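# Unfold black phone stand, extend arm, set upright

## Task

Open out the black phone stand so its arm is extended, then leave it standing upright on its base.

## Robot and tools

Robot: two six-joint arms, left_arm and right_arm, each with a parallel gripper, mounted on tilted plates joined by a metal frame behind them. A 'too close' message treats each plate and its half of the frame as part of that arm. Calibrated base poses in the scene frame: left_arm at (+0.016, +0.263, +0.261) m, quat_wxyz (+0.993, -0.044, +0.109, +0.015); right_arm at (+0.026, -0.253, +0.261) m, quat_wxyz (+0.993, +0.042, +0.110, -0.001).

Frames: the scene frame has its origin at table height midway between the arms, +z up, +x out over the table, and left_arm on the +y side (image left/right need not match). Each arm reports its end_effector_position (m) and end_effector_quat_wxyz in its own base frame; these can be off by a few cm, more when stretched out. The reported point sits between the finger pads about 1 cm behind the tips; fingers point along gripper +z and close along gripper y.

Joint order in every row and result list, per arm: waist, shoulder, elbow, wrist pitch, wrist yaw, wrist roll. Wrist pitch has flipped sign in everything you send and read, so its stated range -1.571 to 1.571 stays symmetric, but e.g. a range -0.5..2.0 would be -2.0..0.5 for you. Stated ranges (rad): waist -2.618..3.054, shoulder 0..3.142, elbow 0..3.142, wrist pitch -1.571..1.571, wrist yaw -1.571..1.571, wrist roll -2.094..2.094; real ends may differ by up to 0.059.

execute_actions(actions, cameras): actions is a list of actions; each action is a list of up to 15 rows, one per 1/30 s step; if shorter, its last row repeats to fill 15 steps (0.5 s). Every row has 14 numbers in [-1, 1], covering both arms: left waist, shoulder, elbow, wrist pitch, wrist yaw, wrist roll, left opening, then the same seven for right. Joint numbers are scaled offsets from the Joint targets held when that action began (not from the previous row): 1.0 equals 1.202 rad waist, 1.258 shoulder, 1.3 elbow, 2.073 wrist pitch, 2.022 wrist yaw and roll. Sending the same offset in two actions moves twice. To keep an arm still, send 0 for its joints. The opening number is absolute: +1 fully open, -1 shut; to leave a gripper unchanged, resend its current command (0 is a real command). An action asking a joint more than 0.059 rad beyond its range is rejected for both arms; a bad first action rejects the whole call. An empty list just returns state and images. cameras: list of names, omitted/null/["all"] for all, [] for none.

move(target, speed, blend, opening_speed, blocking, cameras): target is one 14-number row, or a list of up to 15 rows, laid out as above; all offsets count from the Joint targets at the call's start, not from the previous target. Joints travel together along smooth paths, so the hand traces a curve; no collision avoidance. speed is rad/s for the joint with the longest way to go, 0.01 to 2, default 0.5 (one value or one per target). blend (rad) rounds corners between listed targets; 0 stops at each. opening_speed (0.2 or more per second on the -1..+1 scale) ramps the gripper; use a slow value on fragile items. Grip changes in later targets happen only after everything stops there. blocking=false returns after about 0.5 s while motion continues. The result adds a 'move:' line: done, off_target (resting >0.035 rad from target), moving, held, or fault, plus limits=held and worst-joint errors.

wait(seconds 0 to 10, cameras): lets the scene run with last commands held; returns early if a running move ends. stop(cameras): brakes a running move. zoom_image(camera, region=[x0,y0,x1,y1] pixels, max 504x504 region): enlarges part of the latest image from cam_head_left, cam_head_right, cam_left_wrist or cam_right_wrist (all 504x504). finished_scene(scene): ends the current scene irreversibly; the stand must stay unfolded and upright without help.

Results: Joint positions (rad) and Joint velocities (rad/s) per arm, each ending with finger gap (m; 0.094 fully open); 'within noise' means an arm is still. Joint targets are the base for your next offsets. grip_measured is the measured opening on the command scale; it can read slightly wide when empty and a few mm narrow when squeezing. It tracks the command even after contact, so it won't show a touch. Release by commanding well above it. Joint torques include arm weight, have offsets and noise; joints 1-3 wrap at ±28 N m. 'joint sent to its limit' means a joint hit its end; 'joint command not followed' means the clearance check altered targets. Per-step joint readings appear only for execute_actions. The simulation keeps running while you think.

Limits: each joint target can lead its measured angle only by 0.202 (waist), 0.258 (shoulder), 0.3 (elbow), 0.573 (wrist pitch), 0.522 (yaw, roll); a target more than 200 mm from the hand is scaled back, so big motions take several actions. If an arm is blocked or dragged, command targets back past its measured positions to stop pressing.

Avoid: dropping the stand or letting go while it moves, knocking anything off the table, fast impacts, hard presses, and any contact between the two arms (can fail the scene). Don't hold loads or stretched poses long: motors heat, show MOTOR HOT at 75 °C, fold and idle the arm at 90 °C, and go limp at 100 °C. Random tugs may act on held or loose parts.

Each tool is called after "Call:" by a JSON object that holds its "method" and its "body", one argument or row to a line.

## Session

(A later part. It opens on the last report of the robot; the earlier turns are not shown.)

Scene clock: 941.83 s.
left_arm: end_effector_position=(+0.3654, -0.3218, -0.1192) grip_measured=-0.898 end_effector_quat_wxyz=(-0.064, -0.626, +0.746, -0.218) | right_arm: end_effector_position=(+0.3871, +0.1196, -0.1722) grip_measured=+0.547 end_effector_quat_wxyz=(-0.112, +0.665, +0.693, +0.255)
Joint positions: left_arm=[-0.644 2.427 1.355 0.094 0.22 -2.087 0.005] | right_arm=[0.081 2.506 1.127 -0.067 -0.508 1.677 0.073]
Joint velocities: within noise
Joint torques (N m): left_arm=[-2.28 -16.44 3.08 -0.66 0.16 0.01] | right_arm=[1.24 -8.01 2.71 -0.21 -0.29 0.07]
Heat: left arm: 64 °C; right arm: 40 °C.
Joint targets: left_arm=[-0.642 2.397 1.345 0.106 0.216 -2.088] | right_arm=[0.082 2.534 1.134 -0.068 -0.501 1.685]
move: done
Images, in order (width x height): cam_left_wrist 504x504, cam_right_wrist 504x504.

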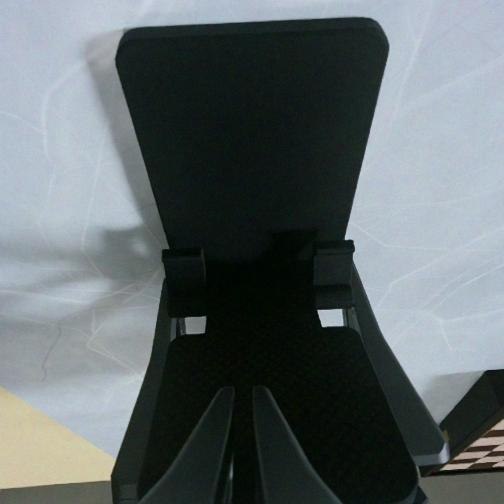

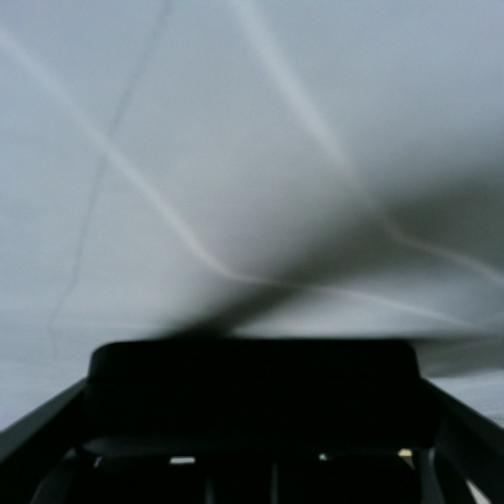

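Call:
{"method": "move", "body": {
  "target": [
    [0.0475,0.082,-0.0115,-0.051,0.017,0.004,0.95,0,0,0,0,0,0,0.95],
    [0.095,0.2226,0.046,-0.093,0.032,0.004,0.95,-0.071,-0.162,-0.067,0.078,0,-0.047,0.95]
  ],
  "speed": 0.3,
  "cameras": ["cam_left_wrist","cam_right_wrist"]
}}

Scene clock: 967.23 s.
left_arm: end_effector_position=(+0.3899, -0.2848, -0.1921) grip_measured=+0.948 end_effector_quat_wxyz=(+0.078, +0.661, -0.712, +0.226) | right_arm: end_effector_position=(+0.3788, +0.0882, -0.1331) grip_measured=+0.947 end_effector_quat_wxyz=(-0.107, +0.670, +0.691, +0.248)
Joint positions: left_arm=[-0.533 2.645 1.393 -0.084 0.273 -2.086 0.092] | right_arm=[0.002 2.35 1.061 0.069 -0.507 1.597 0.091]
Joint velocities: within noise
Joint torques (N m): left_arm=[-2.11 -11.04 3.9 -0.74 0.32 0.08] | right_arm=[0.58 -11.17 1.35 0.12 -0.31 -0.1]
Heat: left arm: 65 °C; right arm: 44 °C.
Joint targets: left_arm=[-0.527 2.677 1.405 -0.086 0.281 -2.080] | right_arm=[-0.003 2.330 1.047 0.093 -0.500 1.590]
move: done
Images, in order (width x height): cam_left_wrist 504x504, cam_right_wrist 504x504.

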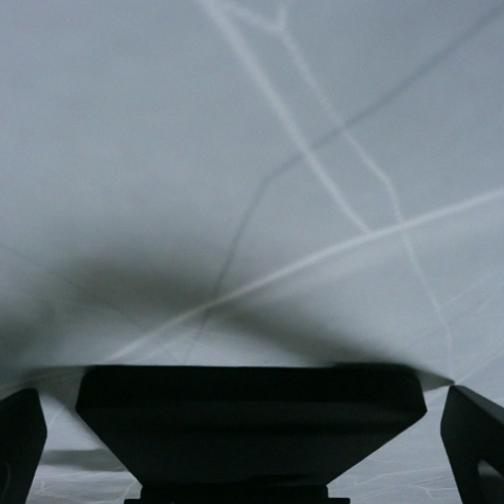

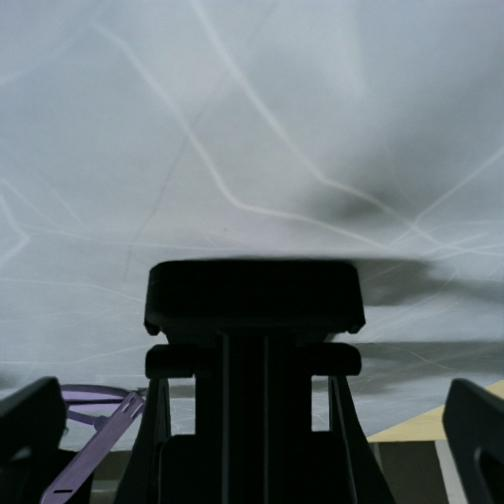

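Call:
{"method": "move", "body": {
  "target": [0,0,0,0,0,0,0.3,-0.151,0.131,0.14,0.171,-0.283,-0.213,-0.1],
  "speed": 0.6,
  "opening_speed": 0.8,
  "cameras": ["cam_left_wrist","cam_right_wrist"]
}}

Call:
{"method": "zoom_image", "body": {
  "camera": "cam_right_wrist",
  "region": [50, 0, 504, 454]
}}

Scene clock: 974.37 s.
left_arm: end_effector_position=(+0.3903, -0.2850, -0.1918) grip_measured=+0.482 end_effector_quat_wxyz=(+0.077, +0.660, -0.712, +0.227) | right_arm: end_effector_position=(+0.3671, +0.0913, -0.0856) grip_measured=-0.097 end_effector_quat_wxyz=(-0.276, +0.559, +0.659, +0.421)
Joint positions: left_arm=[-0.533 2.645 1.393 -0.086 0.273 -2.086 0.07] | right_arm=[-0.181 2.461 1.218 0.428 -1.053 1.167 0.042]
Joint velocities: within noise
Joint torques (N m): left_arm=[-1.98 -11.29 3.92 -0.75 0.34 0.06] | right_arm=[0.34 -7.56 3.22 0.6 -0.81 -0.12]
Heat: left arm: 62 °C; right arm: 45 °C.
Joint targets: left_arm=[-0.527 2.677 1.405 -0.087 0.281 -2.080] | right_arm=[-0.184 2.495 1.229 0.447 -1.073 1.159]
move: done
Images, in order (width x height): cam_left_wrist 504x504, cam_right_wrist 504x504.

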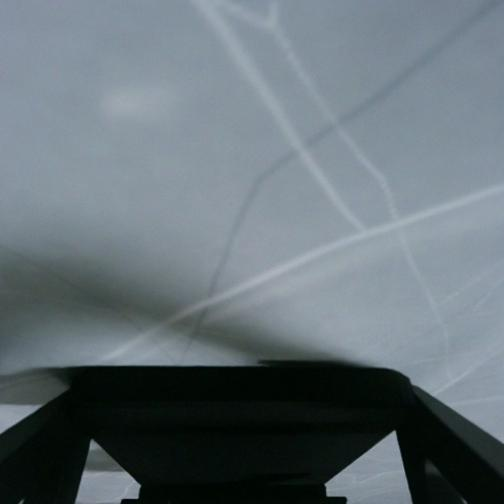

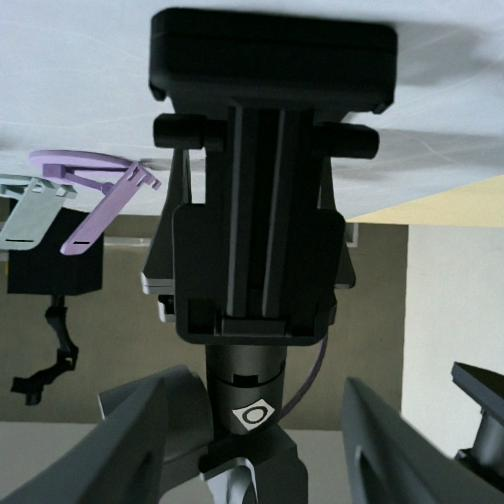

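Scaled by 1.110 from the camera's 504x504 image, which has a finer 720x720 frame.

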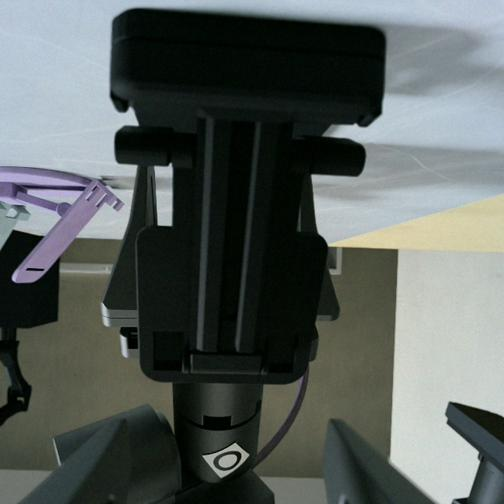

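Call:
{"method": "move", "body": {
  "target": [0,0,0,0,0,0,0.3,0.0957,-0.119,-0.0954,-0.102,0.0247,0.1217,-0.1],
  "speed": 0.4,
  "cameras": ["cam_right_wrist"]
}}

Scene clock: 998.17 s.
left_arm: end_effector_position=(+0.3903, -0.2850, -0.1918) grip_measured=+0.482 end_effector_quat_wxyz=(+0.077, +0.660, -0.712, +0.227) | right_arm: end_effector_position=(+0.3661, +0.1265, -0.0719) grip_measured=-0.097 end_effector_quat_wxyz=(-0.274, +0.571, +0.659, +0.407)
Joint positions: left_arm=[-0.533 2.645 1.393 -0.086 0.273 -2.086 0.07] | right_arm=[-0.074 2.365 1.119 0.248 -1.023 1.398 0.042]
Joint velocities: within noise
Joint torques (N m): left_arm=[-2.11 -10.96 3.95 -0.72 0.33 0.09] | right_arm=[1.21 -11.33 1.32 0.03 -0.61 0.06]
Heat: left arm: 57 °C; right arm: 45 °C.
Joint targets: left_arm=[-0.527 2.677 1.405 -0.087 0.281 -2.080] | right_arm=[-0.069 2.345 1.105 0.236 -1.023 1.405]
move: done
Images, in order (width x height): cam_right_wrist 504x504.

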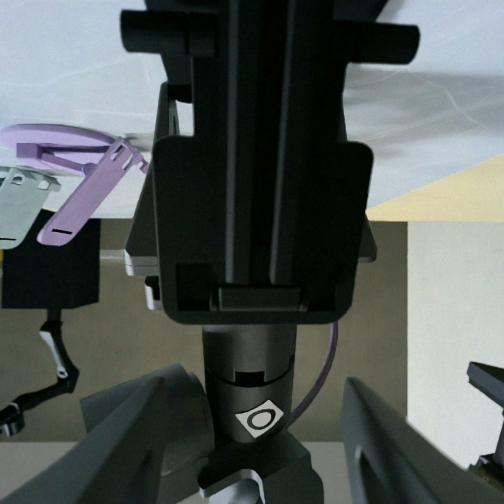

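Call:
{"method": "move", "body": {
  "target": [0,0,0,0,0,0,0.3,0.0844,0.0978,-0.017,-0.130,0.0085,0.102,-0.1],
  "speed": 0.2,
  "cameras": ["cam_right_wrist"]
}}

Call:
{"method": "zoom_image", "body": {
  "camera": "cam_right_wrist",
  "region": [80, 250, 440, 504]
}}

Scene clock: 1008.23 s.
left_arm: end_effector_position=(+0.3903, -0.2850, -0.1918) grip_measured=+0.482 end_effector_quat_wxyz=(+0.077, +0.660, -0.712, +0.227) | right_arm: end_effector_position=(+0.3725, +0.1590, -0.0950) grip_measured=-0.097 end_effector_quat_wxyz=(-0.272, +0.577, +0.654, +0.407)
Joint positions: left_arm=[-0.533 2.645 1.393 -0.086 0.273 -2.086 0.07] | right_arm=[0.02 2.432 1.093 -0.017 -1.004 1.604 0.042]
Joint velocities: within noise
Joint torques (N m): left_arm=[-2 -11.14 4.04 -0.75 0.3 0.1] | right_arm=[1.94 -7.25 1.39 -0.33 -0.63 0.06]
Heat: left arm: 56 °C; right arm: 47 °C.
Joint targets: left_arm=[-0.527 2.677 1.405 -0.087 0.281 -2.080] | right_arm=[0.032 2.468 1.083 -0.034 -1.006 1.612]
move: off_target (right_arm); right_arm: the shoulder is farthest, 0.036 rad from its target
Images, in order (width x height): cam_right_wrist 504x504.

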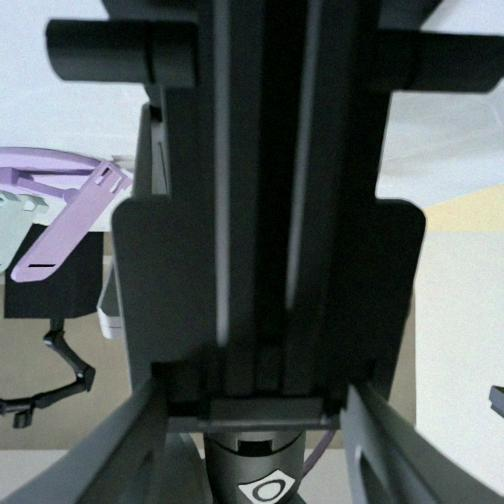

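Scaled by 1.400 from the camera's 504x504 image, which has a finer 720x720 frame.

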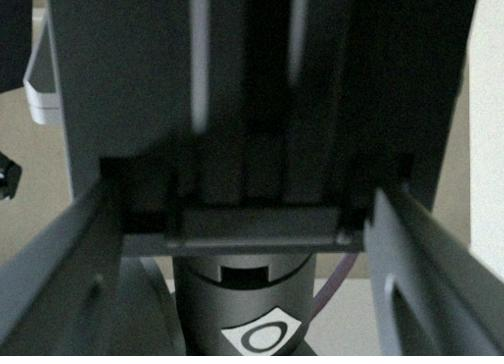

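Call:
{"method": "move", "body": {
  "target": [0,0,0,0,0,0,0.3,0.002,0,-0.008,0,0,0,-0.6],
  "speed": 0.1,
  "opening_speed": 0.5,
  "cameras": ["cam_right_wrist"]
}}

Scene clock: 1014.93 s.
left_arm: end_effector_position=(+0.3903, -0.2850, -0.1918) grip_measured=+0.482 end_effector_quat_wxyz=(+0.077, +0.660, -0.712, +0.227) | right_arm: end_effector_position=(+0.3704, +0.1586, -0.0965) grip_measured=-0.388 end_effector_quat_wxyz=(-0.271, +0.579, +0.654, +0.406)
Joint positions: left_arm=[-0.533 2.645 1.393 -0.086 0.273 -2.086 0.07] | right_arm=[0.02 2.432 1.084 -0.025 -1 1.606 0.029]
Joint velocities: within noise
Joint torques (N m): left_arm=[-2 -11 3.81 -0.7 0.32 0.09] | right_arm=[2.22 -7.17 1.35 -0.23 -0.68 0.06]
Heat: left arm: 55 °C; right arm: 46 °C.
Joint targets: left_arm=[-0.527 2.677 1.405 -0.086 0.281 -2.080] | right_arm=[0.034 2.468 1.073 -0.033 -1.006 1.612]
move: off_target (right_arm); right_arm: the shoulder is farthest, 0.036 rad from its target
Images, in order (width x height): cam_right_wrist 504x504.

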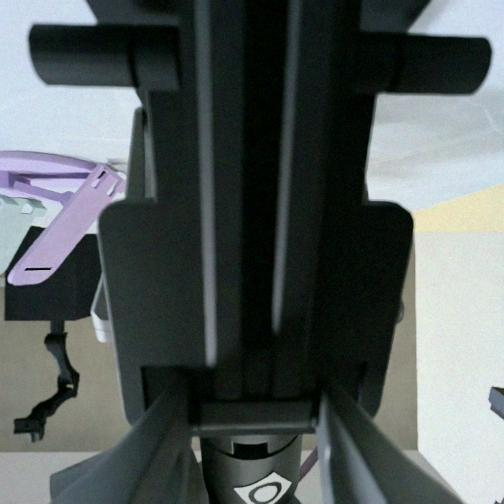

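Call:
{"method": "move", "body": {
  "target": [
    [0.045,0.046,-0.032,0.097,-0.103,0,0.3,0,0,0,0,0,0,-0.6],
    [0.045,0.046,-0.032,0.097,-0.103,0,0.3,-0.109,-0.006,0.070,0.114,-0.040,-0.095,-0.6]
  ],
  "speed": 0.25,
  "cameras": ["cam_right_wrist"]
}}

Scene clock: 1028.53 s.
left_arm: end_effector_position=(+0.3911, -0.2784, -0.1935) grip_measured=+0.482 end_effector_quat_wxyz=(+0.077, +0.667, -0.709, +0.217) | right_arm: end_effector_position=(+0.3708, +0.1396, -0.0888) grip_measured=-0.390 end_effector_quat_wxyz=(-0.286, +0.562, +0.654, +0.418)
Joint positions: left_arm=[-0.522 2.646 1.4 -0.06 0.268 -2.084 0.07] | right_arm=[-0.046 2.447 1.149 0.16 -1.059 1.439 0.029]
Joint velocities: within noise
Joint torques (N m): left_arm=[1.63 -6.41 0.49 1.11 -1.79 0.13] | right_arm=[-3.14 -8.9 3.49 0.52 -0.94 -0.26]
Heat: left arm: 54 °C; right arm: 45 °C.
Joint targets: left_arm=[-0.474 2.735 1.363 0.114 0.073 -2.080] | right_arm=[-0.096 2.461 1.164 0.203 -1.086 1.420]
move: off_target (left_arm, right_arm); left_arm: the wrist yaw is farthest, 0.196 rad from its target; right_arm: the waist is farthest, 0.051 rad from its target
Images, in order (width x height): cam_right_wrist 504x504.

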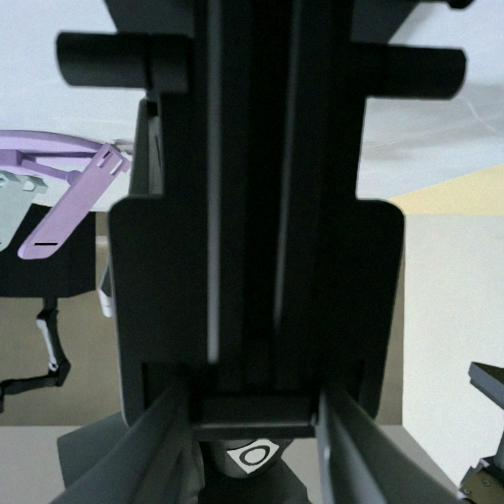

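Call:
{"method": "move", "body": {
  "target": [0,0,0,0,0,0,0.3,-0.056,-0.003,0.037,0.058,-0.02,-0.049,-0.6],
  "speed": 0.2,
  "cameras": ["cam_right_wrist","cam_head_right"]
}}

Call:
{"method": "zoom_image", "body": {
  "camera": "cam_head_right",
  "region": [200, 200, 320, 290]
}}

Scene clock: 1033.67 s.
left_arm: end_effector_position=(+0.3922, -0.2814, -0.1920) grip_measured=+0.482 end_effector_quat_wxyz=(+0.079, +0.666, -0.708, +0.222) | right_arm: end_effector_position=(+0.3712, +0.1195, -0.0827) grip_measured=-0.391 end_effector_quat_wxyz=(-0.291, +0.562, +0.647, +0.424)
Joint positions: left_arm=[-0.524 2.646 1.402 -0.068 0.274 -2.089 0.07] | right_arm=[-0.107 2.451 1.186 0.292 -1.081 1.332 0.029]
Joint velocities: within noise
Joint torques (N m): left_arm=[2.14 -6.19 0.21 1.17 -1.88 0.11] | right_arm=[-3.95 -9.57 4.64 0.53 -1.16 -0.17]
Heat: left arm: 53 °C; right arm: 44 °C.
Joint targets: left_arm=[-0.473 2.735 1.363 0.115 0.073 -2.080] | right_arm=[-0.164 2.457 1.212 0.323 -1.127 1.320]
move: off_target (left_arm, right_arm); left_arm: the wrist yaw is farthest, 0.201 rad from its target; right_arm: the waist is farthest, 0.057 rad from its target
Images, in order (width x height): cam_head_right 504x504, cam_right_wrist 504x504.

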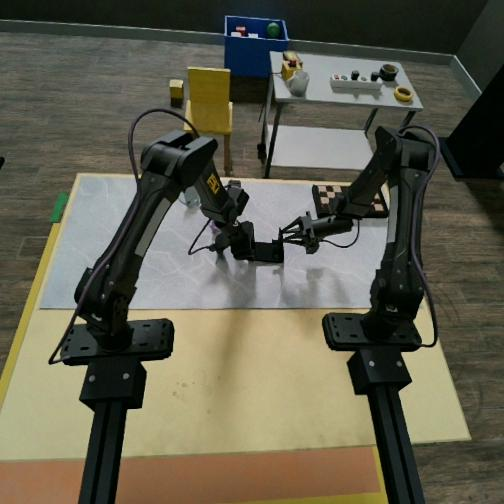

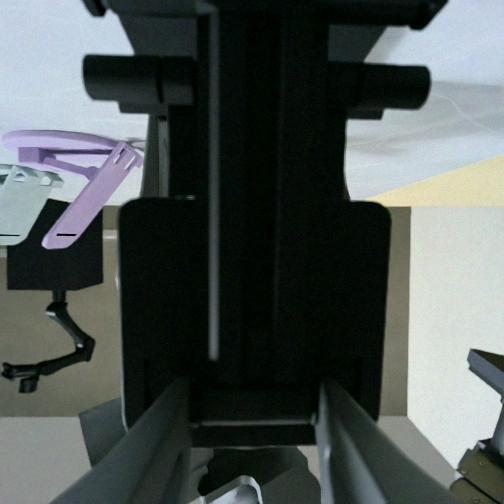

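Scaled by 4.200 from the camera's 504x504 image, which has a finer 720x720 frame.

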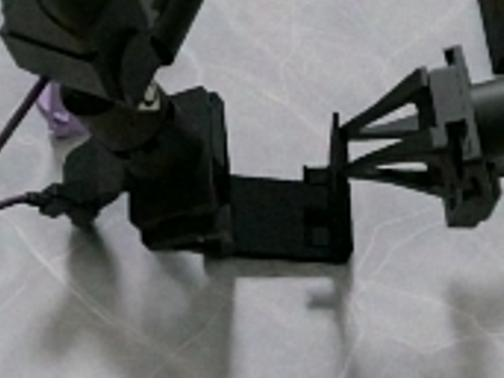

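Call:
{"method": "move", "body": {
  "target": [
    [0,0,0,0,0,0,0.3,0.0474,-0.005,-0.02,-0.015,0.023,0.006,-0.6],
    [0,0,0,0,0,0,0.3,0.0474,-0.005,-0.02,-0.015,0.023,0.006,-0.1]
  ],
  "speed": 0.2,
  "cameras": ["cam_right_wrist"]
}}

Call:
{"method": "zoom_image", "body": {
  "camera": "cam_right_wrist",
  "region": [50, 0, 504, 454]
}}

Scene clock: 1045.57 s.
left_arm: end_effector_position=(+0.3922, -0.2762, -0.1961) grip_measured=+0.481 end_effector_quat_wxyz=(+0.072, +0.668, -0.708, +0.216) | right_arm: end_effector_position=(+0.3718, +0.1190, -0.0849) grip_measured=-0.103 end_effector_quat_wxyz=(-0.287, +0.564, +0.650, +0.420)
Joint positions: left_arm=[-0.521 2.653 1.402 -0.063 0.258 -2.084 0.07] | right_arm=[-0.104 2.451 1.186 0.287 -1.067 1.337 0.042]
Joint velocities: within noise
Joint torques (N m): left_arm=[1.5 -6.67 0.24 1.12 -1.7 0.05] | right_arm=[0.69 -10.06 2.24 0.28 -0.76 -0.11]
Heat: left arm: 51 °C; right arm: 45 °C.
Joint targets: left_arm=[-0.473 2.735 1.363 0.114 0.073 -2.080] | right_arm=[-0.107 2.450 1.186 0.292 -1.080 1.332]
move: off_target (left_arm); left_arm: the wrist yaw is farthest, 0.185 rad from its target
Images, in order (width x height): cam_right_wrist 504x504.

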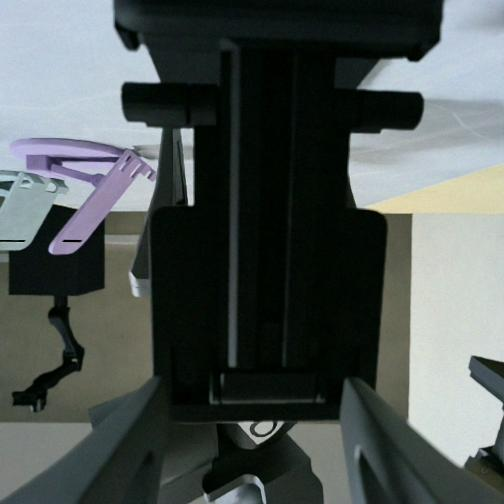

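Scaled by 1.110 from the camera's 504x504 image, which has a finer 720x720 frame.

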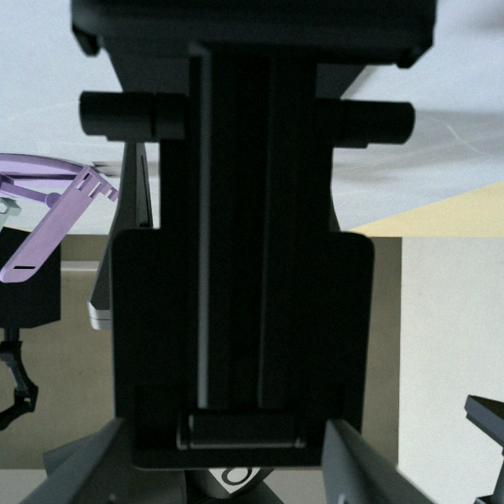

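Call:
{"method": "move", "body": {
  "target": [
    [0,0,0,0,0,0,0.3,-0.064,0.036,0.033,0.075,0.003,-0.0856,-0.1],
    [-0.04,-0.0636,0.03,-0.0854,0.0915,0,0.3,0.0865,-0.095,-0.107,-0.096,0.287,0.1276,0.95]
  ],
  "speed": 0.5,
  "cameras": ["cam_left_wrist","cam_right_wrist"]
}}

Scene clock: 1058.03 s.
left_arm: end_effector_position=(+0.3936, -0.2828, -0.1921) grip_measured=+0.481 end_effector_quat_wxyz=(+0.081, +0.659, -0.712, +0.229) | right_arm: end_effector_position=(+0.3694, +0.0846, -0.1370) grip_measured=+0.947 end_effector_quat_wxyz=(-0.119, +0.674, +0.690, +0.235)
Joint positions: left_arm=[-0.521 2.651 1.404 -0.079 0.286 -2.072 0.07] | right_arm=[-0.009 2.356 1.058 0.103 -0.508 1.583 0.091]
Joint velocities: within noise
Joint torques (N m): left_arm=[-2.39 -13.52 3.03 -0.53 0 -0.09] | right_arm=[1.5 -11.56 1.35 -0.09 -0.26 0.07]
Heat: left arm: 51 °C; right arm: 45 °C.
Joint targets: left_arm=[-0.521 2.655 1.402 -0.063 0.258 -2.080] | right_arm=[-0.003 2.331 1.046 0.093 -0.500 1.591]
move: done
Images, in order (width x height): cam_left_wrist 504x504, cam_right_wrist 504x504.

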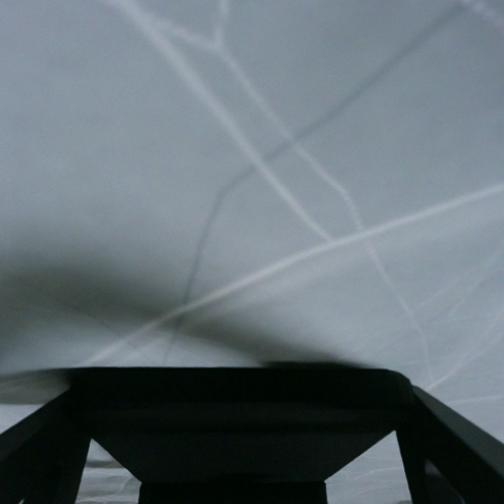

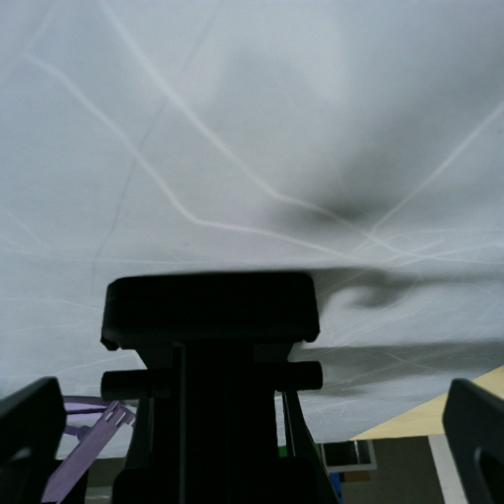

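Call:
{"method": "move", "body": {
  "target": [
    [0,0,0,0,0,0,0.3,0.015,0.024,0.042,0.012,0,0.01,0.95],
    [0,0,0,0,0,0,0.3,0.0915,0.1614,0.0735,-0.0815,0.009,0.045,0.95]
  ],
  "speed": 0.3,
  "blend": 0.02,
  "cameras": ["cam_right_wrist"]
}}

Scene clock: 1076.40 s.
left_arm: end_effector_position=(+0.3936, -0.2828, -0.1921) grip_measured=+0.481 end_effector_quat_wxyz=(+0.081, +0.659, -0.712, +0.229) | right_arm: end_effector_position=(+0.3874, +0.1247, -0.1723) grip_measured=+0.947 end_effector_quat_wxyz=(-0.106, +0.658, +0.702, +0.251)
Joint positions: left_arm=[-0.521 2.651 1.404 -0.079 0.286 -2.072 0.07] | right_arm=[0.101 2.504 1.13 -0.067 -0.49 1.674 0.091]
Joint velocities: within noise
Joint torques (N m): left_arm=[-2.44 -13.42 2.85 -0.59 -0.07 -0.06] | right_arm=[1.7 -7.71 3.18 -0.27 -0.3 0.08]
Heat: left arm: 54 °C; right arm: 46 °C.
Joint targets: left_arm=[-0.521 2.655 1.402 -0.063 0.258 -2.080] | right_arm=[0.107 2.534 1.142 -0.076 -0.482 1.682]
move: done
Images, in order (width x height): cam_right_wrist 504x504.

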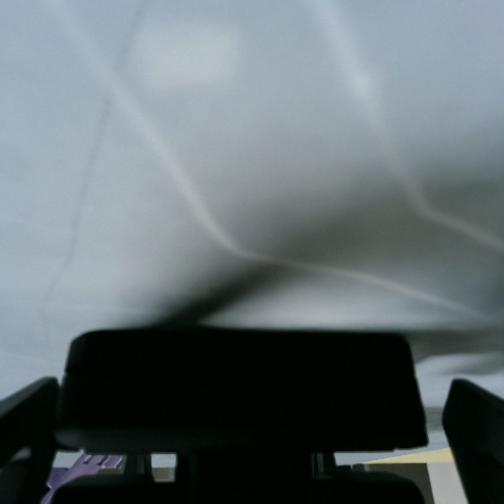

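Call:
{"method": "move", "body": {
  "target": [
    [0,0,0,0,0,0,0.3,0,0,0,0,0,0,0.3],
    [0,0,0,0,0,0,0.95,0,0,0,0,0,0,0.3],
    [0.022,-0.225,-0.2,0.018,0.027,0.0,0.95,0,0,0,0,0,0,0.3]
  ],
  "speed": 0.4,
  "opening_speed": 1.0,
  "cameras": ["cam_left_wrist","cam_right_wrist"]
}}

Scene clock: 1087.90 s.
left_arm: end_effector_position=(+0.3590, -0.2569, -0.1381) grip_measured=+0.949 end_effector_quat_wxyz=(+0.091, +0.669, -0.705, +0.219) | right_arm: end_effector_position=(+0.3897, +0.1256, -0.1717) grip_measured=+0.486 end_effector_quat_wxyz=(-0.103, +0.657, +0.703, +0.253)
Joint positions: left_arm=[-0.503 2.395 1.154 -0.049 0.302 -2.079 0.092] | right_arm=[0.104 2.504 1.133 -0.071 -0.488 1.675 0.07]
Joint velocities: within noise
Joint torques (N m): left_arm=[-1.68 -14.93 2.11 -0.45 0.33 0.02] | right_arm=[1.54 -7.73 2.92 -0.26 -0.32 0.04]
Heat: left arm: 56 °C; right arm: 44 °C.
Joint targets: left_arm=[-0.495 2.372 1.142 -0.025 0.312 -2.080] | right_arm=[0.107 2.534 1.142 -0.076 -0.482 1.682]
move: done
Images, in order (width x height): cam_left_wrist 504x504, cam_right_wrist 504x504.

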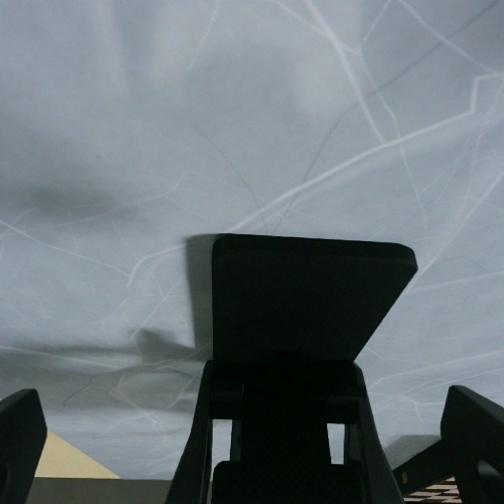

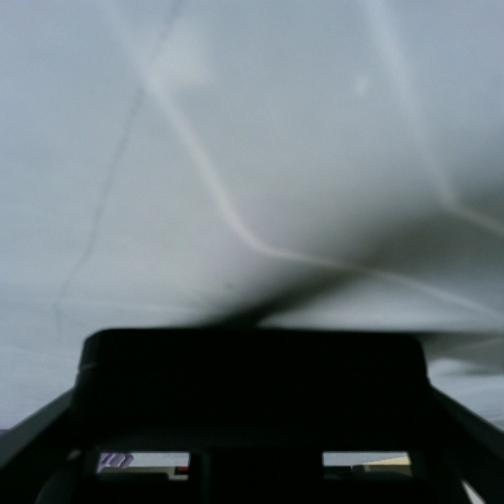

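Call:
{"method": "move", "body": {
  "target": [
    [-0.04,0.12,0.1038,-0.068,0.0717,-0.003,0.95,0,0,0,0,0,0,0.3],
    [-0.0832,0.2146,0.2008,-0.0743,0.052,-0.003,0.95,0,0,0,0,0,0,0.3]
  ],
  "speed": 0.3,
  "blend": 0.02,
  "cameras": ["cam_left_wrist","cam_right_wrist"]
}}

Scene clock: 1106.63 s.
left_arm: end_effector_position=(+0.3804, -0.3381, -0.1602) grip_measured=+0.949 end_effector_quat_wxyz=(-0.138, -0.603, +0.729, -0.294) | right_arm: end_effector_position=(+0.3897, +0.1256, -0.1717) grip_measured=+0.486 end_effector_quat_wxyz=(-0.103, +0.657, +0.703, +0.253)
Joint positions: left_arm=[-0.584 2.614 1.389 -0.177 0.423 -2.081 0.092] | right_arm=[0.104 2.504 1.133 -0.071 -0.488 1.675 0.07]
Joint velocities: within noise
Joint torques (N m): left_arm=[-3.55 -11.52 4.44 -0.97 0.23 -0.03] | right_arm=[1.58 -7.77 2.96 -0.22 -0.31 0.05]
Heat: left arm: 58 °C; right arm: 43 °C.
Joint targets: left_arm=[-0.595 2.642 1.403 -0.179 0.417 -2.086] | right_arm=[0.107 2.534 1.142 -0.076 -0.482 1.682]
move: done
Images, in order (width x height): cam_left_wrist 504x504, cam_right_wrist 504x504.

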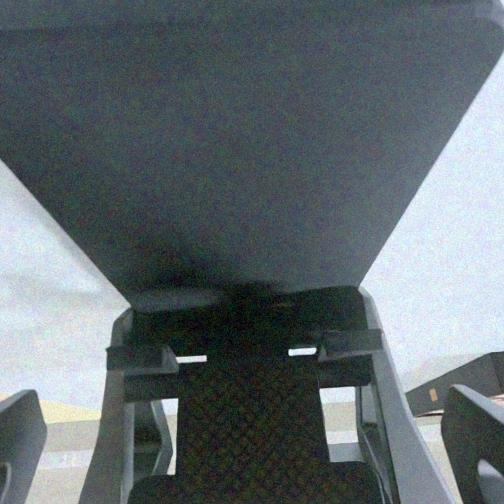

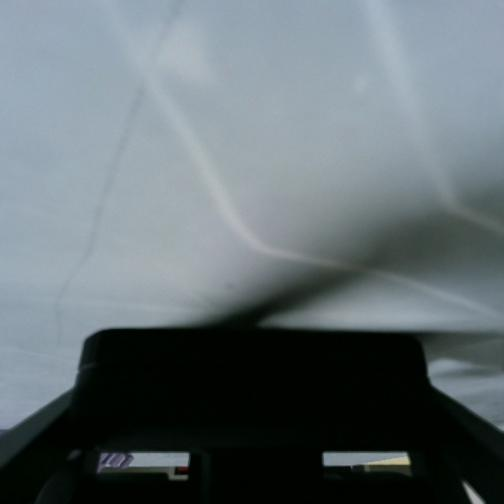

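Call:
{"method": "move", "body": {
  "target": [
    [-0.016,0.015,0.01,0,-0.005,0,0.95,0,0,0,0,0,0,0.3],
    [-0.03,0.0636,0.0646,-0.004,-0.009,0,0.95,0,0,0,0,0,0,0.3]
  ],
  "speed": 0.15,
  "cameras": ["cam_left_wrist","cam_right_wrist"]
}}

Scene clock: 1115.47 s.
left_arm: end_effector_position=(+0.3841, -0.3554, -0.1767) grip_measured=+0.949 end_effector_quat_wxyz=(-0.130, -0.593, +0.737, -0.297) | right_arm: end_effector_position=(+0.3897, +0.1256, -0.1717) grip_measured=+0.486 end_effector_quat_wxyz=(-0.103, +0.657, +0.703, +0.253)
Joint positions: left_arm=[-0.615 2.691 1.473 -0.186 0.402 -2.083 0.092] | right_arm=[0.104 2.504 1.133 -0.071 -0.488 1.675 0.07]
Joint velocities: within noise
Joint torques (N m): left_arm=[-4.25 -11.7 4.55 -1 0.26 -0.04] | right_arm=[1.58 -7.9 2.89 -0.28 -0.28 0.01]
Heat: left arm: 57 °C; right arm: 42 °C.
Joint targets: left_arm=[-0.631 2.722 1.487 -0.188 0.399 -2.086] | right_arm=[0.107 2.534 1.142 -0.076 -0.482 1.682]
move: done
Images, in order (width x height): cam_left_wrist 504x504, cam_right_wrist 504x504.

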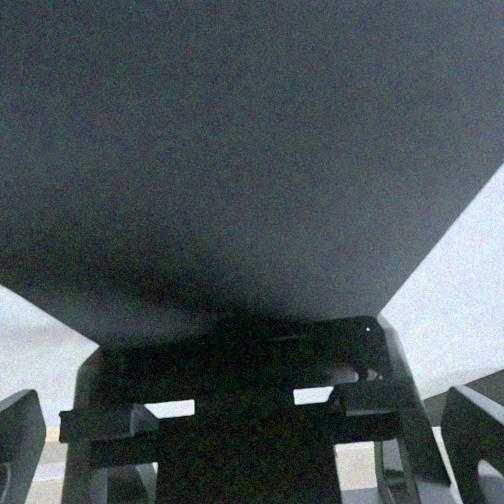

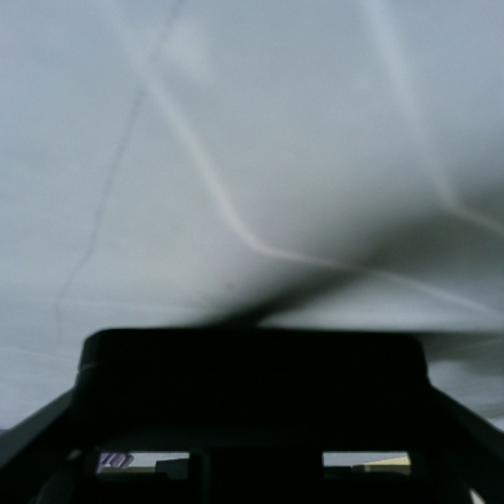

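Call:
{"method": "move", "body": {
  "target": [
    [0,0,0,0,0,0,0.42,0,0,0,0,0,0,0.3],
    [0,0,0,0,0,0,0.25,0,0,0,0,0,0,0.3]
  ],
  "speed": 0.15,
  "opening_speed": 0.7,
  "cameras": ["cam_left_wrist","cam_right_wrist"]
}}

Scene clock: 1123.23 s.
left_arm: end_effector_position=(+0.3879, -0.3525, -0.1782) grip_measured=+0.406 end_effector_quat_wxyz=(-0.120, -0.603, +0.732, -0.294) | right_arm: end_effector_position=(+0.3924, +0.1241, -0.1712) grip_measured=+0.478 end_effector_quat_wxyz=(-0.101, +0.662, +0.698, +0.255)
Joint positions: left_arm=[-0.614 2.692 1.475 -0.186 0.376 -2.098 0.066] | right_arm=[0.1 2.504 1.135 -0.077 -0.486 1.688 0.069]
Joint velocities: within noise
Joint torques (N m): left_arm=[-4.29 -12 4.15 -0.99 0.54 0.13] | right_arm=[1.62 -7.84 2.77 -0.21 -0.32 -0.09]
Heat: left arm: 57 °C; right arm: 42 °C.
Joint targets: left_arm=[-0.631 2.722 1.487 -0.188 0.399 -2.086] | right_arm=[0.107 2.534 1.142 -0.076 -0.482 1.681]
move: done
Images, in order (width x height): cam_left_wrist 504x504, cam_right_wrist 504x504.

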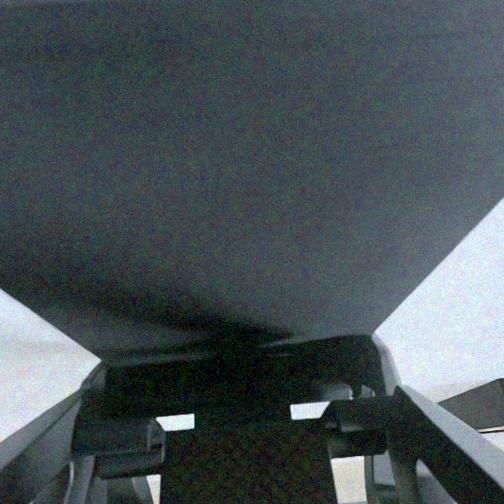

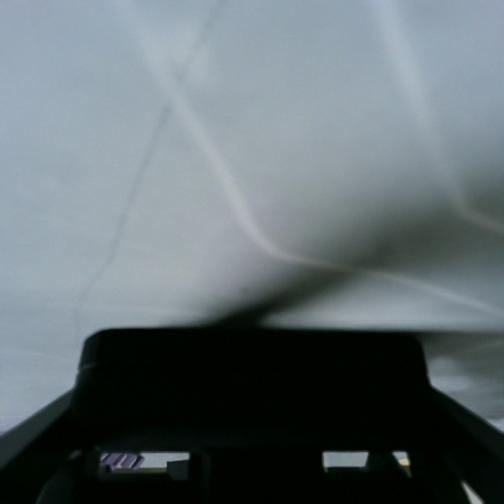

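Call:
{"method": "move", "body": {
  "target": [
    [0,0,0,0,0,0,0.25,-0.0566,0.0246,-0.0238,0.0569,0.0633,0,0.3],
    [0.0632,-0.0922,-0.0315,0.1558,-0.1494,0,0.25,-0.0566,0.0246,-0.0238,0.0569,0.0633,0,0.3]
  ],
  "speed": 0.3,
  "cameras": ["cam_left_wrist","cam_right_wrist"]
}}

Scene clock: 1131.67 s.
left_arm: end_effector_position=(+0.3897, -0.3234, -0.1694) grip_measured=+0.397 end_effector_quat_wxyz=(-0.065, -0.633, +0.737, -0.229) | right_arm: end_effector_position=(+0.3888, +0.1147, -0.1722) grip_measured=+0.478 end_effector_quat_wxyz=(-0.110, +0.671, +0.690, +0.249)
Joint positions: left_arm=[-0.613 2.617 1.474 0.004 0.233 -2.083 0.066] | right_arm=[0.074 2.504 1.135 -0.048 -0.495 1.68 0.069]
Joint velocities: within noise
Joint torques (N m): left_arm=[2.37 -15.45 1.74 0.56 -1.2 -0.03] | right_arm=[-1.61 -5.65 0.09 0.73 1.31 0.04]
Heat: left arm: 57 °C; right arm: 42 °C.
Joint targets: left_arm=[-0.555 2.606 1.446 0.136 0.097 -2.086] | right_arm=[0.039 2.565 1.111 0.042 -0.354 1.682]
move: off_target (left_arm, right_arm); left_arm: the wrist yaw is farthest, 0.136 rad from its target; right_arm: the wrist yaw is farthest, 0.141 rad from its target
Images, in order (width x height): cam_left_wrist 504x504, cam_right_wrist 504x504.

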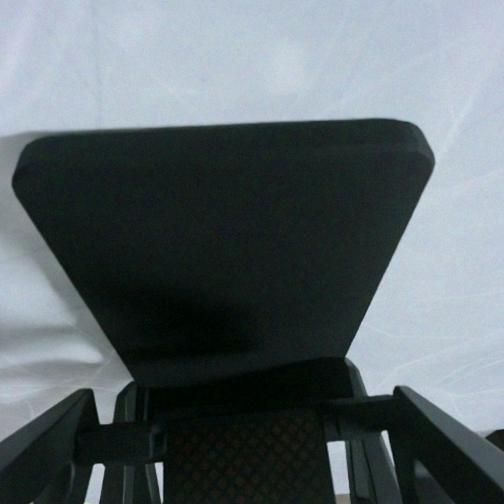

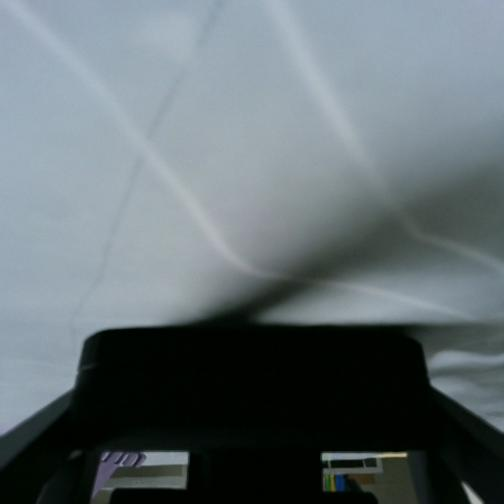

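Cradle rotating. Continue.

Call:
{"method": "move", "body": {
  "target": [-0.0374,-0.0421,0.04,0.1085,-0.0924,0,0.25,0,0,0,0,0,0,0.3],
  "speed": 0.3,
  "cameras": ["cam_left_wrist","cam_right_wrist"]
}}

Scene clock: 1137.90 s.
left_arm: end_effector_position=(+0.3876, -0.3061, -0.1559) grip_measured=+0.395 end_effector_quat_wxyz=(+0.000, -0.643, +0.748, -0.165) | right_arm: end_effector_position=(+0.3873, +0.1167, -0.1723) grip_measured=+0.478 end_effector_quat_wxyz=(-0.117, +0.672, +0.687, +0.251)
Joint positions: left_arm=[-0.645 2.566 1.514 0.195 0.07 -2.077 0.066] | right_arm=[0.074 2.507 1.135 -0.048 -0.509 1.686 0.069]
Joint velocities: within noise
Joint torques (N m): left_arm=[1.05 -15.77 2.74 1.12 -1.49 -0.06] | right_arm=[-1.59 -5.89 0.14 0.71 1.46 -0.08]
Heat: left arm: 58 °C; right arm: 41 °C.
Joint targets: left_arm=[-0.600 2.553 1.498 0.361 -0.089 -2.086] | right_arm=[0.039 2.565 1.111 0.042 -0.354 1.682]
move: off_target (left_arm, right_arm); left_arm: the wrist pitch is farthest, 0.166 rad from its target; right_arm: the wrist yaw is farthest, 0.155 rad from its target
Images, in order (width x height): cam_left_wrist 504x504, cam_right_wrist 504x504.

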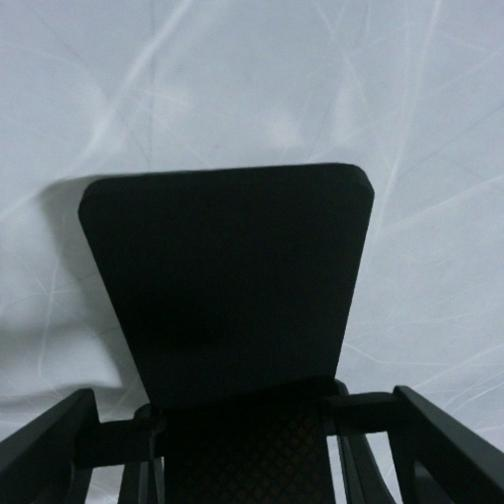

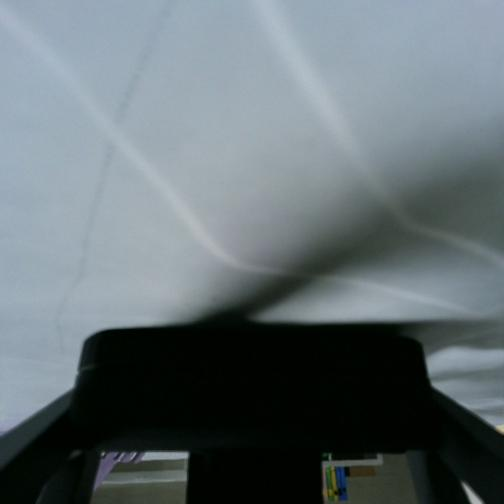

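Call:
{"method": "move", "body": {
  "target": [
    [-0.0374,0.0103,0.0123,-0.08,0.0786,0,0.25,0.029,-0.028,0.022,-0.0468,-0.072,0,0.3],
    [-0.0374,0.0103,0.0123,-0.08,0.0786,0,0.75,0.029,-0.028,0.022,-0.0468,-0.072,0,0.3],
    [-0.059,-0.156,-0.085,-0.021,0.053,0.05,0.75,0.029,-0.028,0.022,-0.0468,-0.072,0,0.3]
  ],
  "speed": 0.3,
  "opening_speed": 0.8,
  "cameras": ["cam_left_wrist","cam_right_wrist","cam_head_left"]
}}

Call:
{"method": "zoom_image", "body": {
  "camera": "cam_head_left",
  "region": [200, 200, 320, 290]
}}

Scene clock: 1151.27 s.
left_arm: end_effector_position=(+0.3710, -0.2890, -0.1072) grip_measured=+0.748 end_effector_quat_wxyz=(+0.023, -0.612, +0.777, -0.147) | right_arm: end_effector_position=(+0.3875, +0.1206, -0.1710) grip_measured=+0.478 end_effector_quat_wxyz=(-0.120, +0.666, +0.690, +0.256)
Joint positions: left_arm=[-0.653 2.382 1.402 0.293 0.029 -1.992 0.082] | right_arm=[0.079 2.507 1.135 -0.053 -0.521 1.682 0.069]
Joint velocities: within noise
Joint torques (N m): left_arm=[-4.16 -16.14 3.07 -0.37 -0.01 0.09] | right_arm=[0.91 -8.42 2.5 -0.2 -0.17 -0.02]
Heat: left arm: 58 °C; right arm: 41 °C.
Joint targets: left_arm=[-0.671 2.357 1.387 0.317 0.018 -1.985] | right_arm=[0.074 2.530 1.140 -0.055 -0.499 1.682]
move: done
Images, in order (width x height): cam_head_left 504x504, cam_left_wrist 504x504, cam_right_wrist 504x504.

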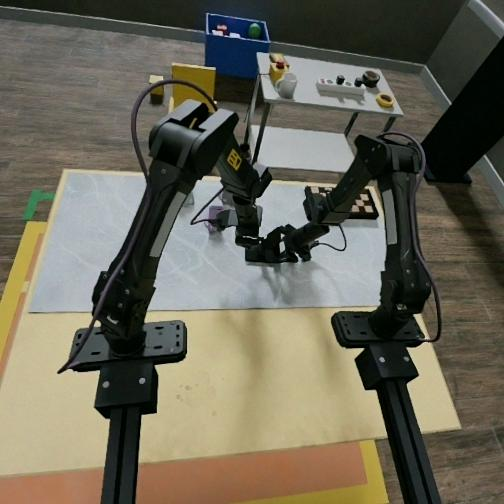

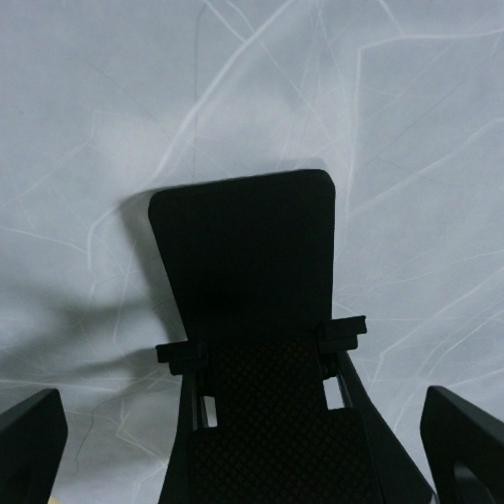

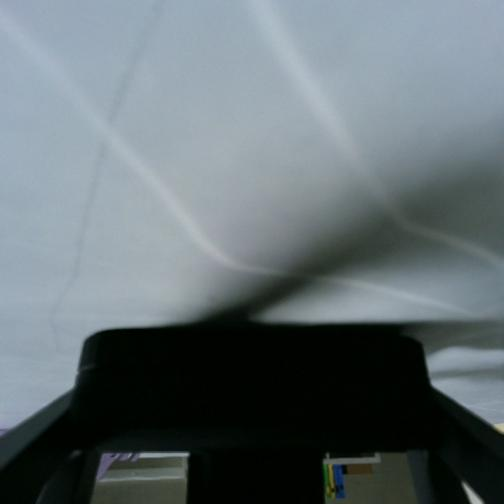

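Scaled by 4.200 from the camera's 504x504 image, which has a finer 720x720 frame.

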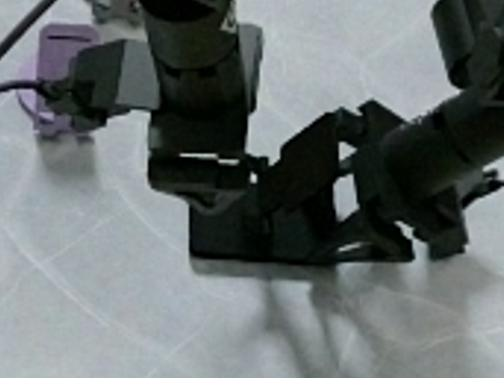

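Call:
{"method": "move", "body": {
  "target": [-0.0225,-0.057,0.01,-0.008,0.0554,0.76,0.8,0,0,0,0,0,0,0.3],
  "speed": 1.2,
  "cameras": []
}}

Scene clock: 1183.77 s.
left_arm: end_effector_position=(+0.3619, -0.3206, -0.0769) grip_measured=+0.798 end_effector_quat_wxyz=(+0.119, +0.121, +0.975, -0.146) | right_arm: end_effector_position=(+0.3875, +0.1206, -0.1710) grip_measured=+0.478 end_effector_quat_wxyz=(-0.120, +0.666, +0.690, +0.256)
Joint positions: left_arm=[-0.683 2.318 1.402 0.294 0.119 -0.457 0.084] | right_arm=[0.079 2.507 1.135 -0.053 -0.521 1.682 0.069]
Joint velocities: within noise
Joint torques (N m): left_arm=[-3.88 -16.95 4.53 -0.63 0.32 0.11] | right_arm=[0.7 -8.5 2.63 -0.22 -0.13 -0.03]
Heat: left arm: 64 °C; right arm: 42 °C.
Joint targets: left_arm=[-0.698 2.285 1.400 0.300 0.130 -0.448] | right_arm=[0.074 2.530 1.140 -0.055 -0.499 1.682]
move: done
No camera images: "cameras" was empty.

Call:
{"method": "move", "body": {
  "target": [-0.0366,0.0811,0.0769,0.0183,-0.0084,0.6815,0.8,0,0,0,0,0,0,0.3],
  "speed": 1.2,
  "cameras": ["cam_left_wrist","cam_head_left"]
}}

Call:
{"method": "zoom_image", "body": {
  "camera": "cam_left_wrist",
  "region": [0, 0, 504, 504]
}}

Scene clock: 1190.63 s.
left_arm: end_effector_position=(+0.3610, -0.3464, -0.0758) grip_measured=+0.798 end_effector_quat_wxyz=(+0.189, +0.728, +0.658, -0.037) | right_arm: end_effector_position=(+0.3875, +0.1206, -0.1710) grip_measured=+0.478 end_effector_quat_wxyz=(-0.120, +0.666, +0.690, +0.256)
Joint positions: left_arm=[-0.727 2.359 1.482 0.321 0.112 0.924 0.084] | right_arm=[0.079 2.507 1.135 -0.053 -0.521 1.682 0.069]
Joint velocities: within noise
Joint torques (N m): left_arm=[-4.15 -11.75 6.19 -0.55 0.22 0.11] | right_arm=[0.87 -8.24 2.55 -0.21 -0.17 -0.02]
Heat: left arm: 62 °C; right arm: 42 °C.
Joint targets: left_arm=[-0.742 2.387 1.500 0.338 0.113 0.929] | right_arm=[0.074 2.530 1.140 -0.055 -0.499 1.682]
move: done
Images, in order (width x height): cam_head_left 504x504, cam_left_wrist 504x504.

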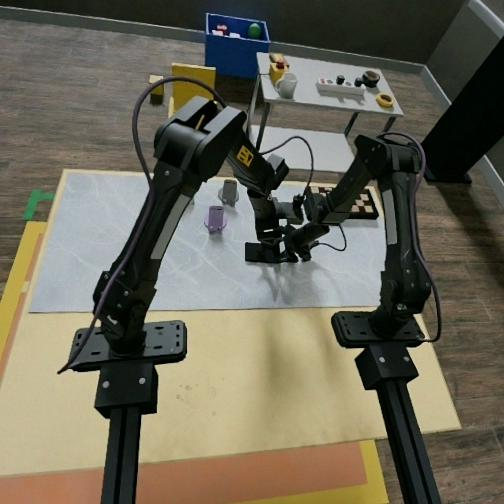

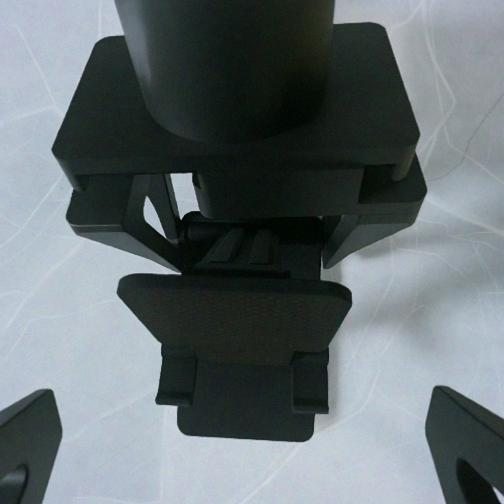

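Scaled by 1.000.

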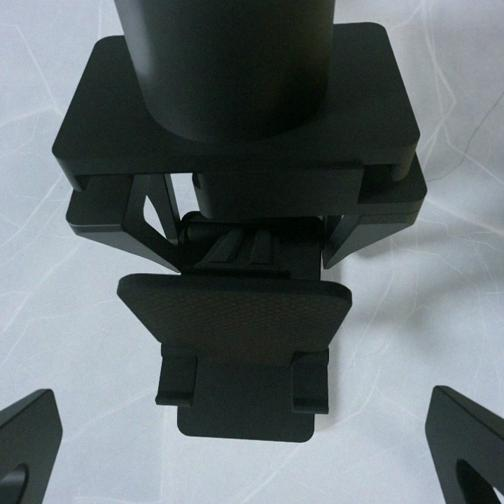

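Call:
{"method": "move", "body": {
  "target": [0,0.1328,0.0723,-0.0439,0.0064,0,0.8,0,0,0,0,0,0,0.3],
  "speed": 0.25,
  "cameras": ["cam_left_wrist"]
}}

Scene clock: 1204.67 s.
left_arm: end_effector_position=(+0.3716, -0.3558, -0.1257) grip_measured=+0.798 end_effector_quat_wxyz=(+0.184, +0.729, +0.659, -0.037) | right_arm: end_effector_position=(+0.3875, +0.1206, -0.1710) grip_measured=+0.478 end_effector_quat_wxyz=(-0.120, +0.666, +0.690, +0.256)
Joint positions: left_arm=[-0.727 2.528 1.575 0.256 0.112 0.924 0.084] | right_arm=[0.079 2.507 1.135 -0.053 -0.521 1.682 0.069]
Joint velocities: within noise
Joint torques (N m): left_arm=[-4.08 -12.56 6.02 -0.83 0.25 0.08] | right_arm=[0.83 -8.25 2.5 -0.16 -0.13 -0.04]
Heat: left arm: 59 °C; right arm: 42 °C.
Joint targets: left_arm=[-0.742 2.554 1.595 0.247 0.126 0.929] | right_arm=[0.074 2.530 1.140 -0.055 -0.499 1.682]
move: done
Images, in order (width x height): cam_left_wrist 504x504.

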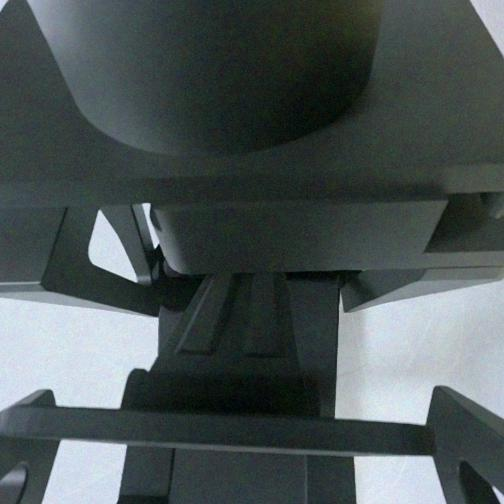

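Call:
{"method": "move", "body": {
  "target": [
    [0.015,0.005,0.011,0.0035,0,0,0.8,0,0,0,0,0,0,0.3],
    [0.015,0.005,0.011,0.0035,0,0,0.2,0,0,0,0,0,0,0.3]
  ],
  "speed": 0.25,
  "opening_speed": 0.8,
  "cameras": ["cam_left_wrist"]
}}

Scene clock: 1212.43 s.
left_arm: end_effector_position=(+0.3745, -0.3601, -0.1222) grip_measured=+0.321 end_effector_quat_wxyz=(+0.190, +0.728, +0.657, -0.040) | right_arm: end_effector_position=(+0.3878, +0.1205, -0.1710) grip_measured=+0.478 end_effector_quat_wxyz=(-0.119, +0.666, +0.690, +0.257)
Joint positions: left_arm=[-0.727 2.53 1.592 0.26 0.119 0.924 0.062] | right_arm=[0.079 2.507 1.135 -0.054 -0.52 1.682 0.069]
Joint velocities: within noise
Joint torques (N m): left_arm=[-2.61 -12.34 5.61 -0.8 0.22 0.05] | right_arm=[0.69 -8.32 2.56 -0.16 -0.15 -0.03]
Heat: left arm: 59 °C; right arm: 42 °C.
Joint targets: left_arm=[-0.724 2.560 1.609 0.254 0.126 0.929] | right_arm=[0.074 2.530 1.140 -0.055 -0.499 1.682]
move: done
Images, in order (width x height): cam_left_wrist 504x504.

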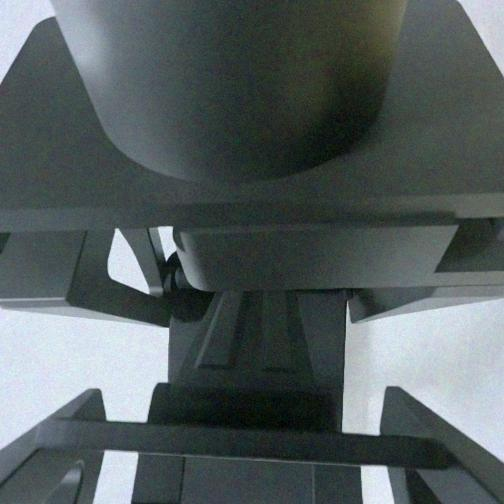

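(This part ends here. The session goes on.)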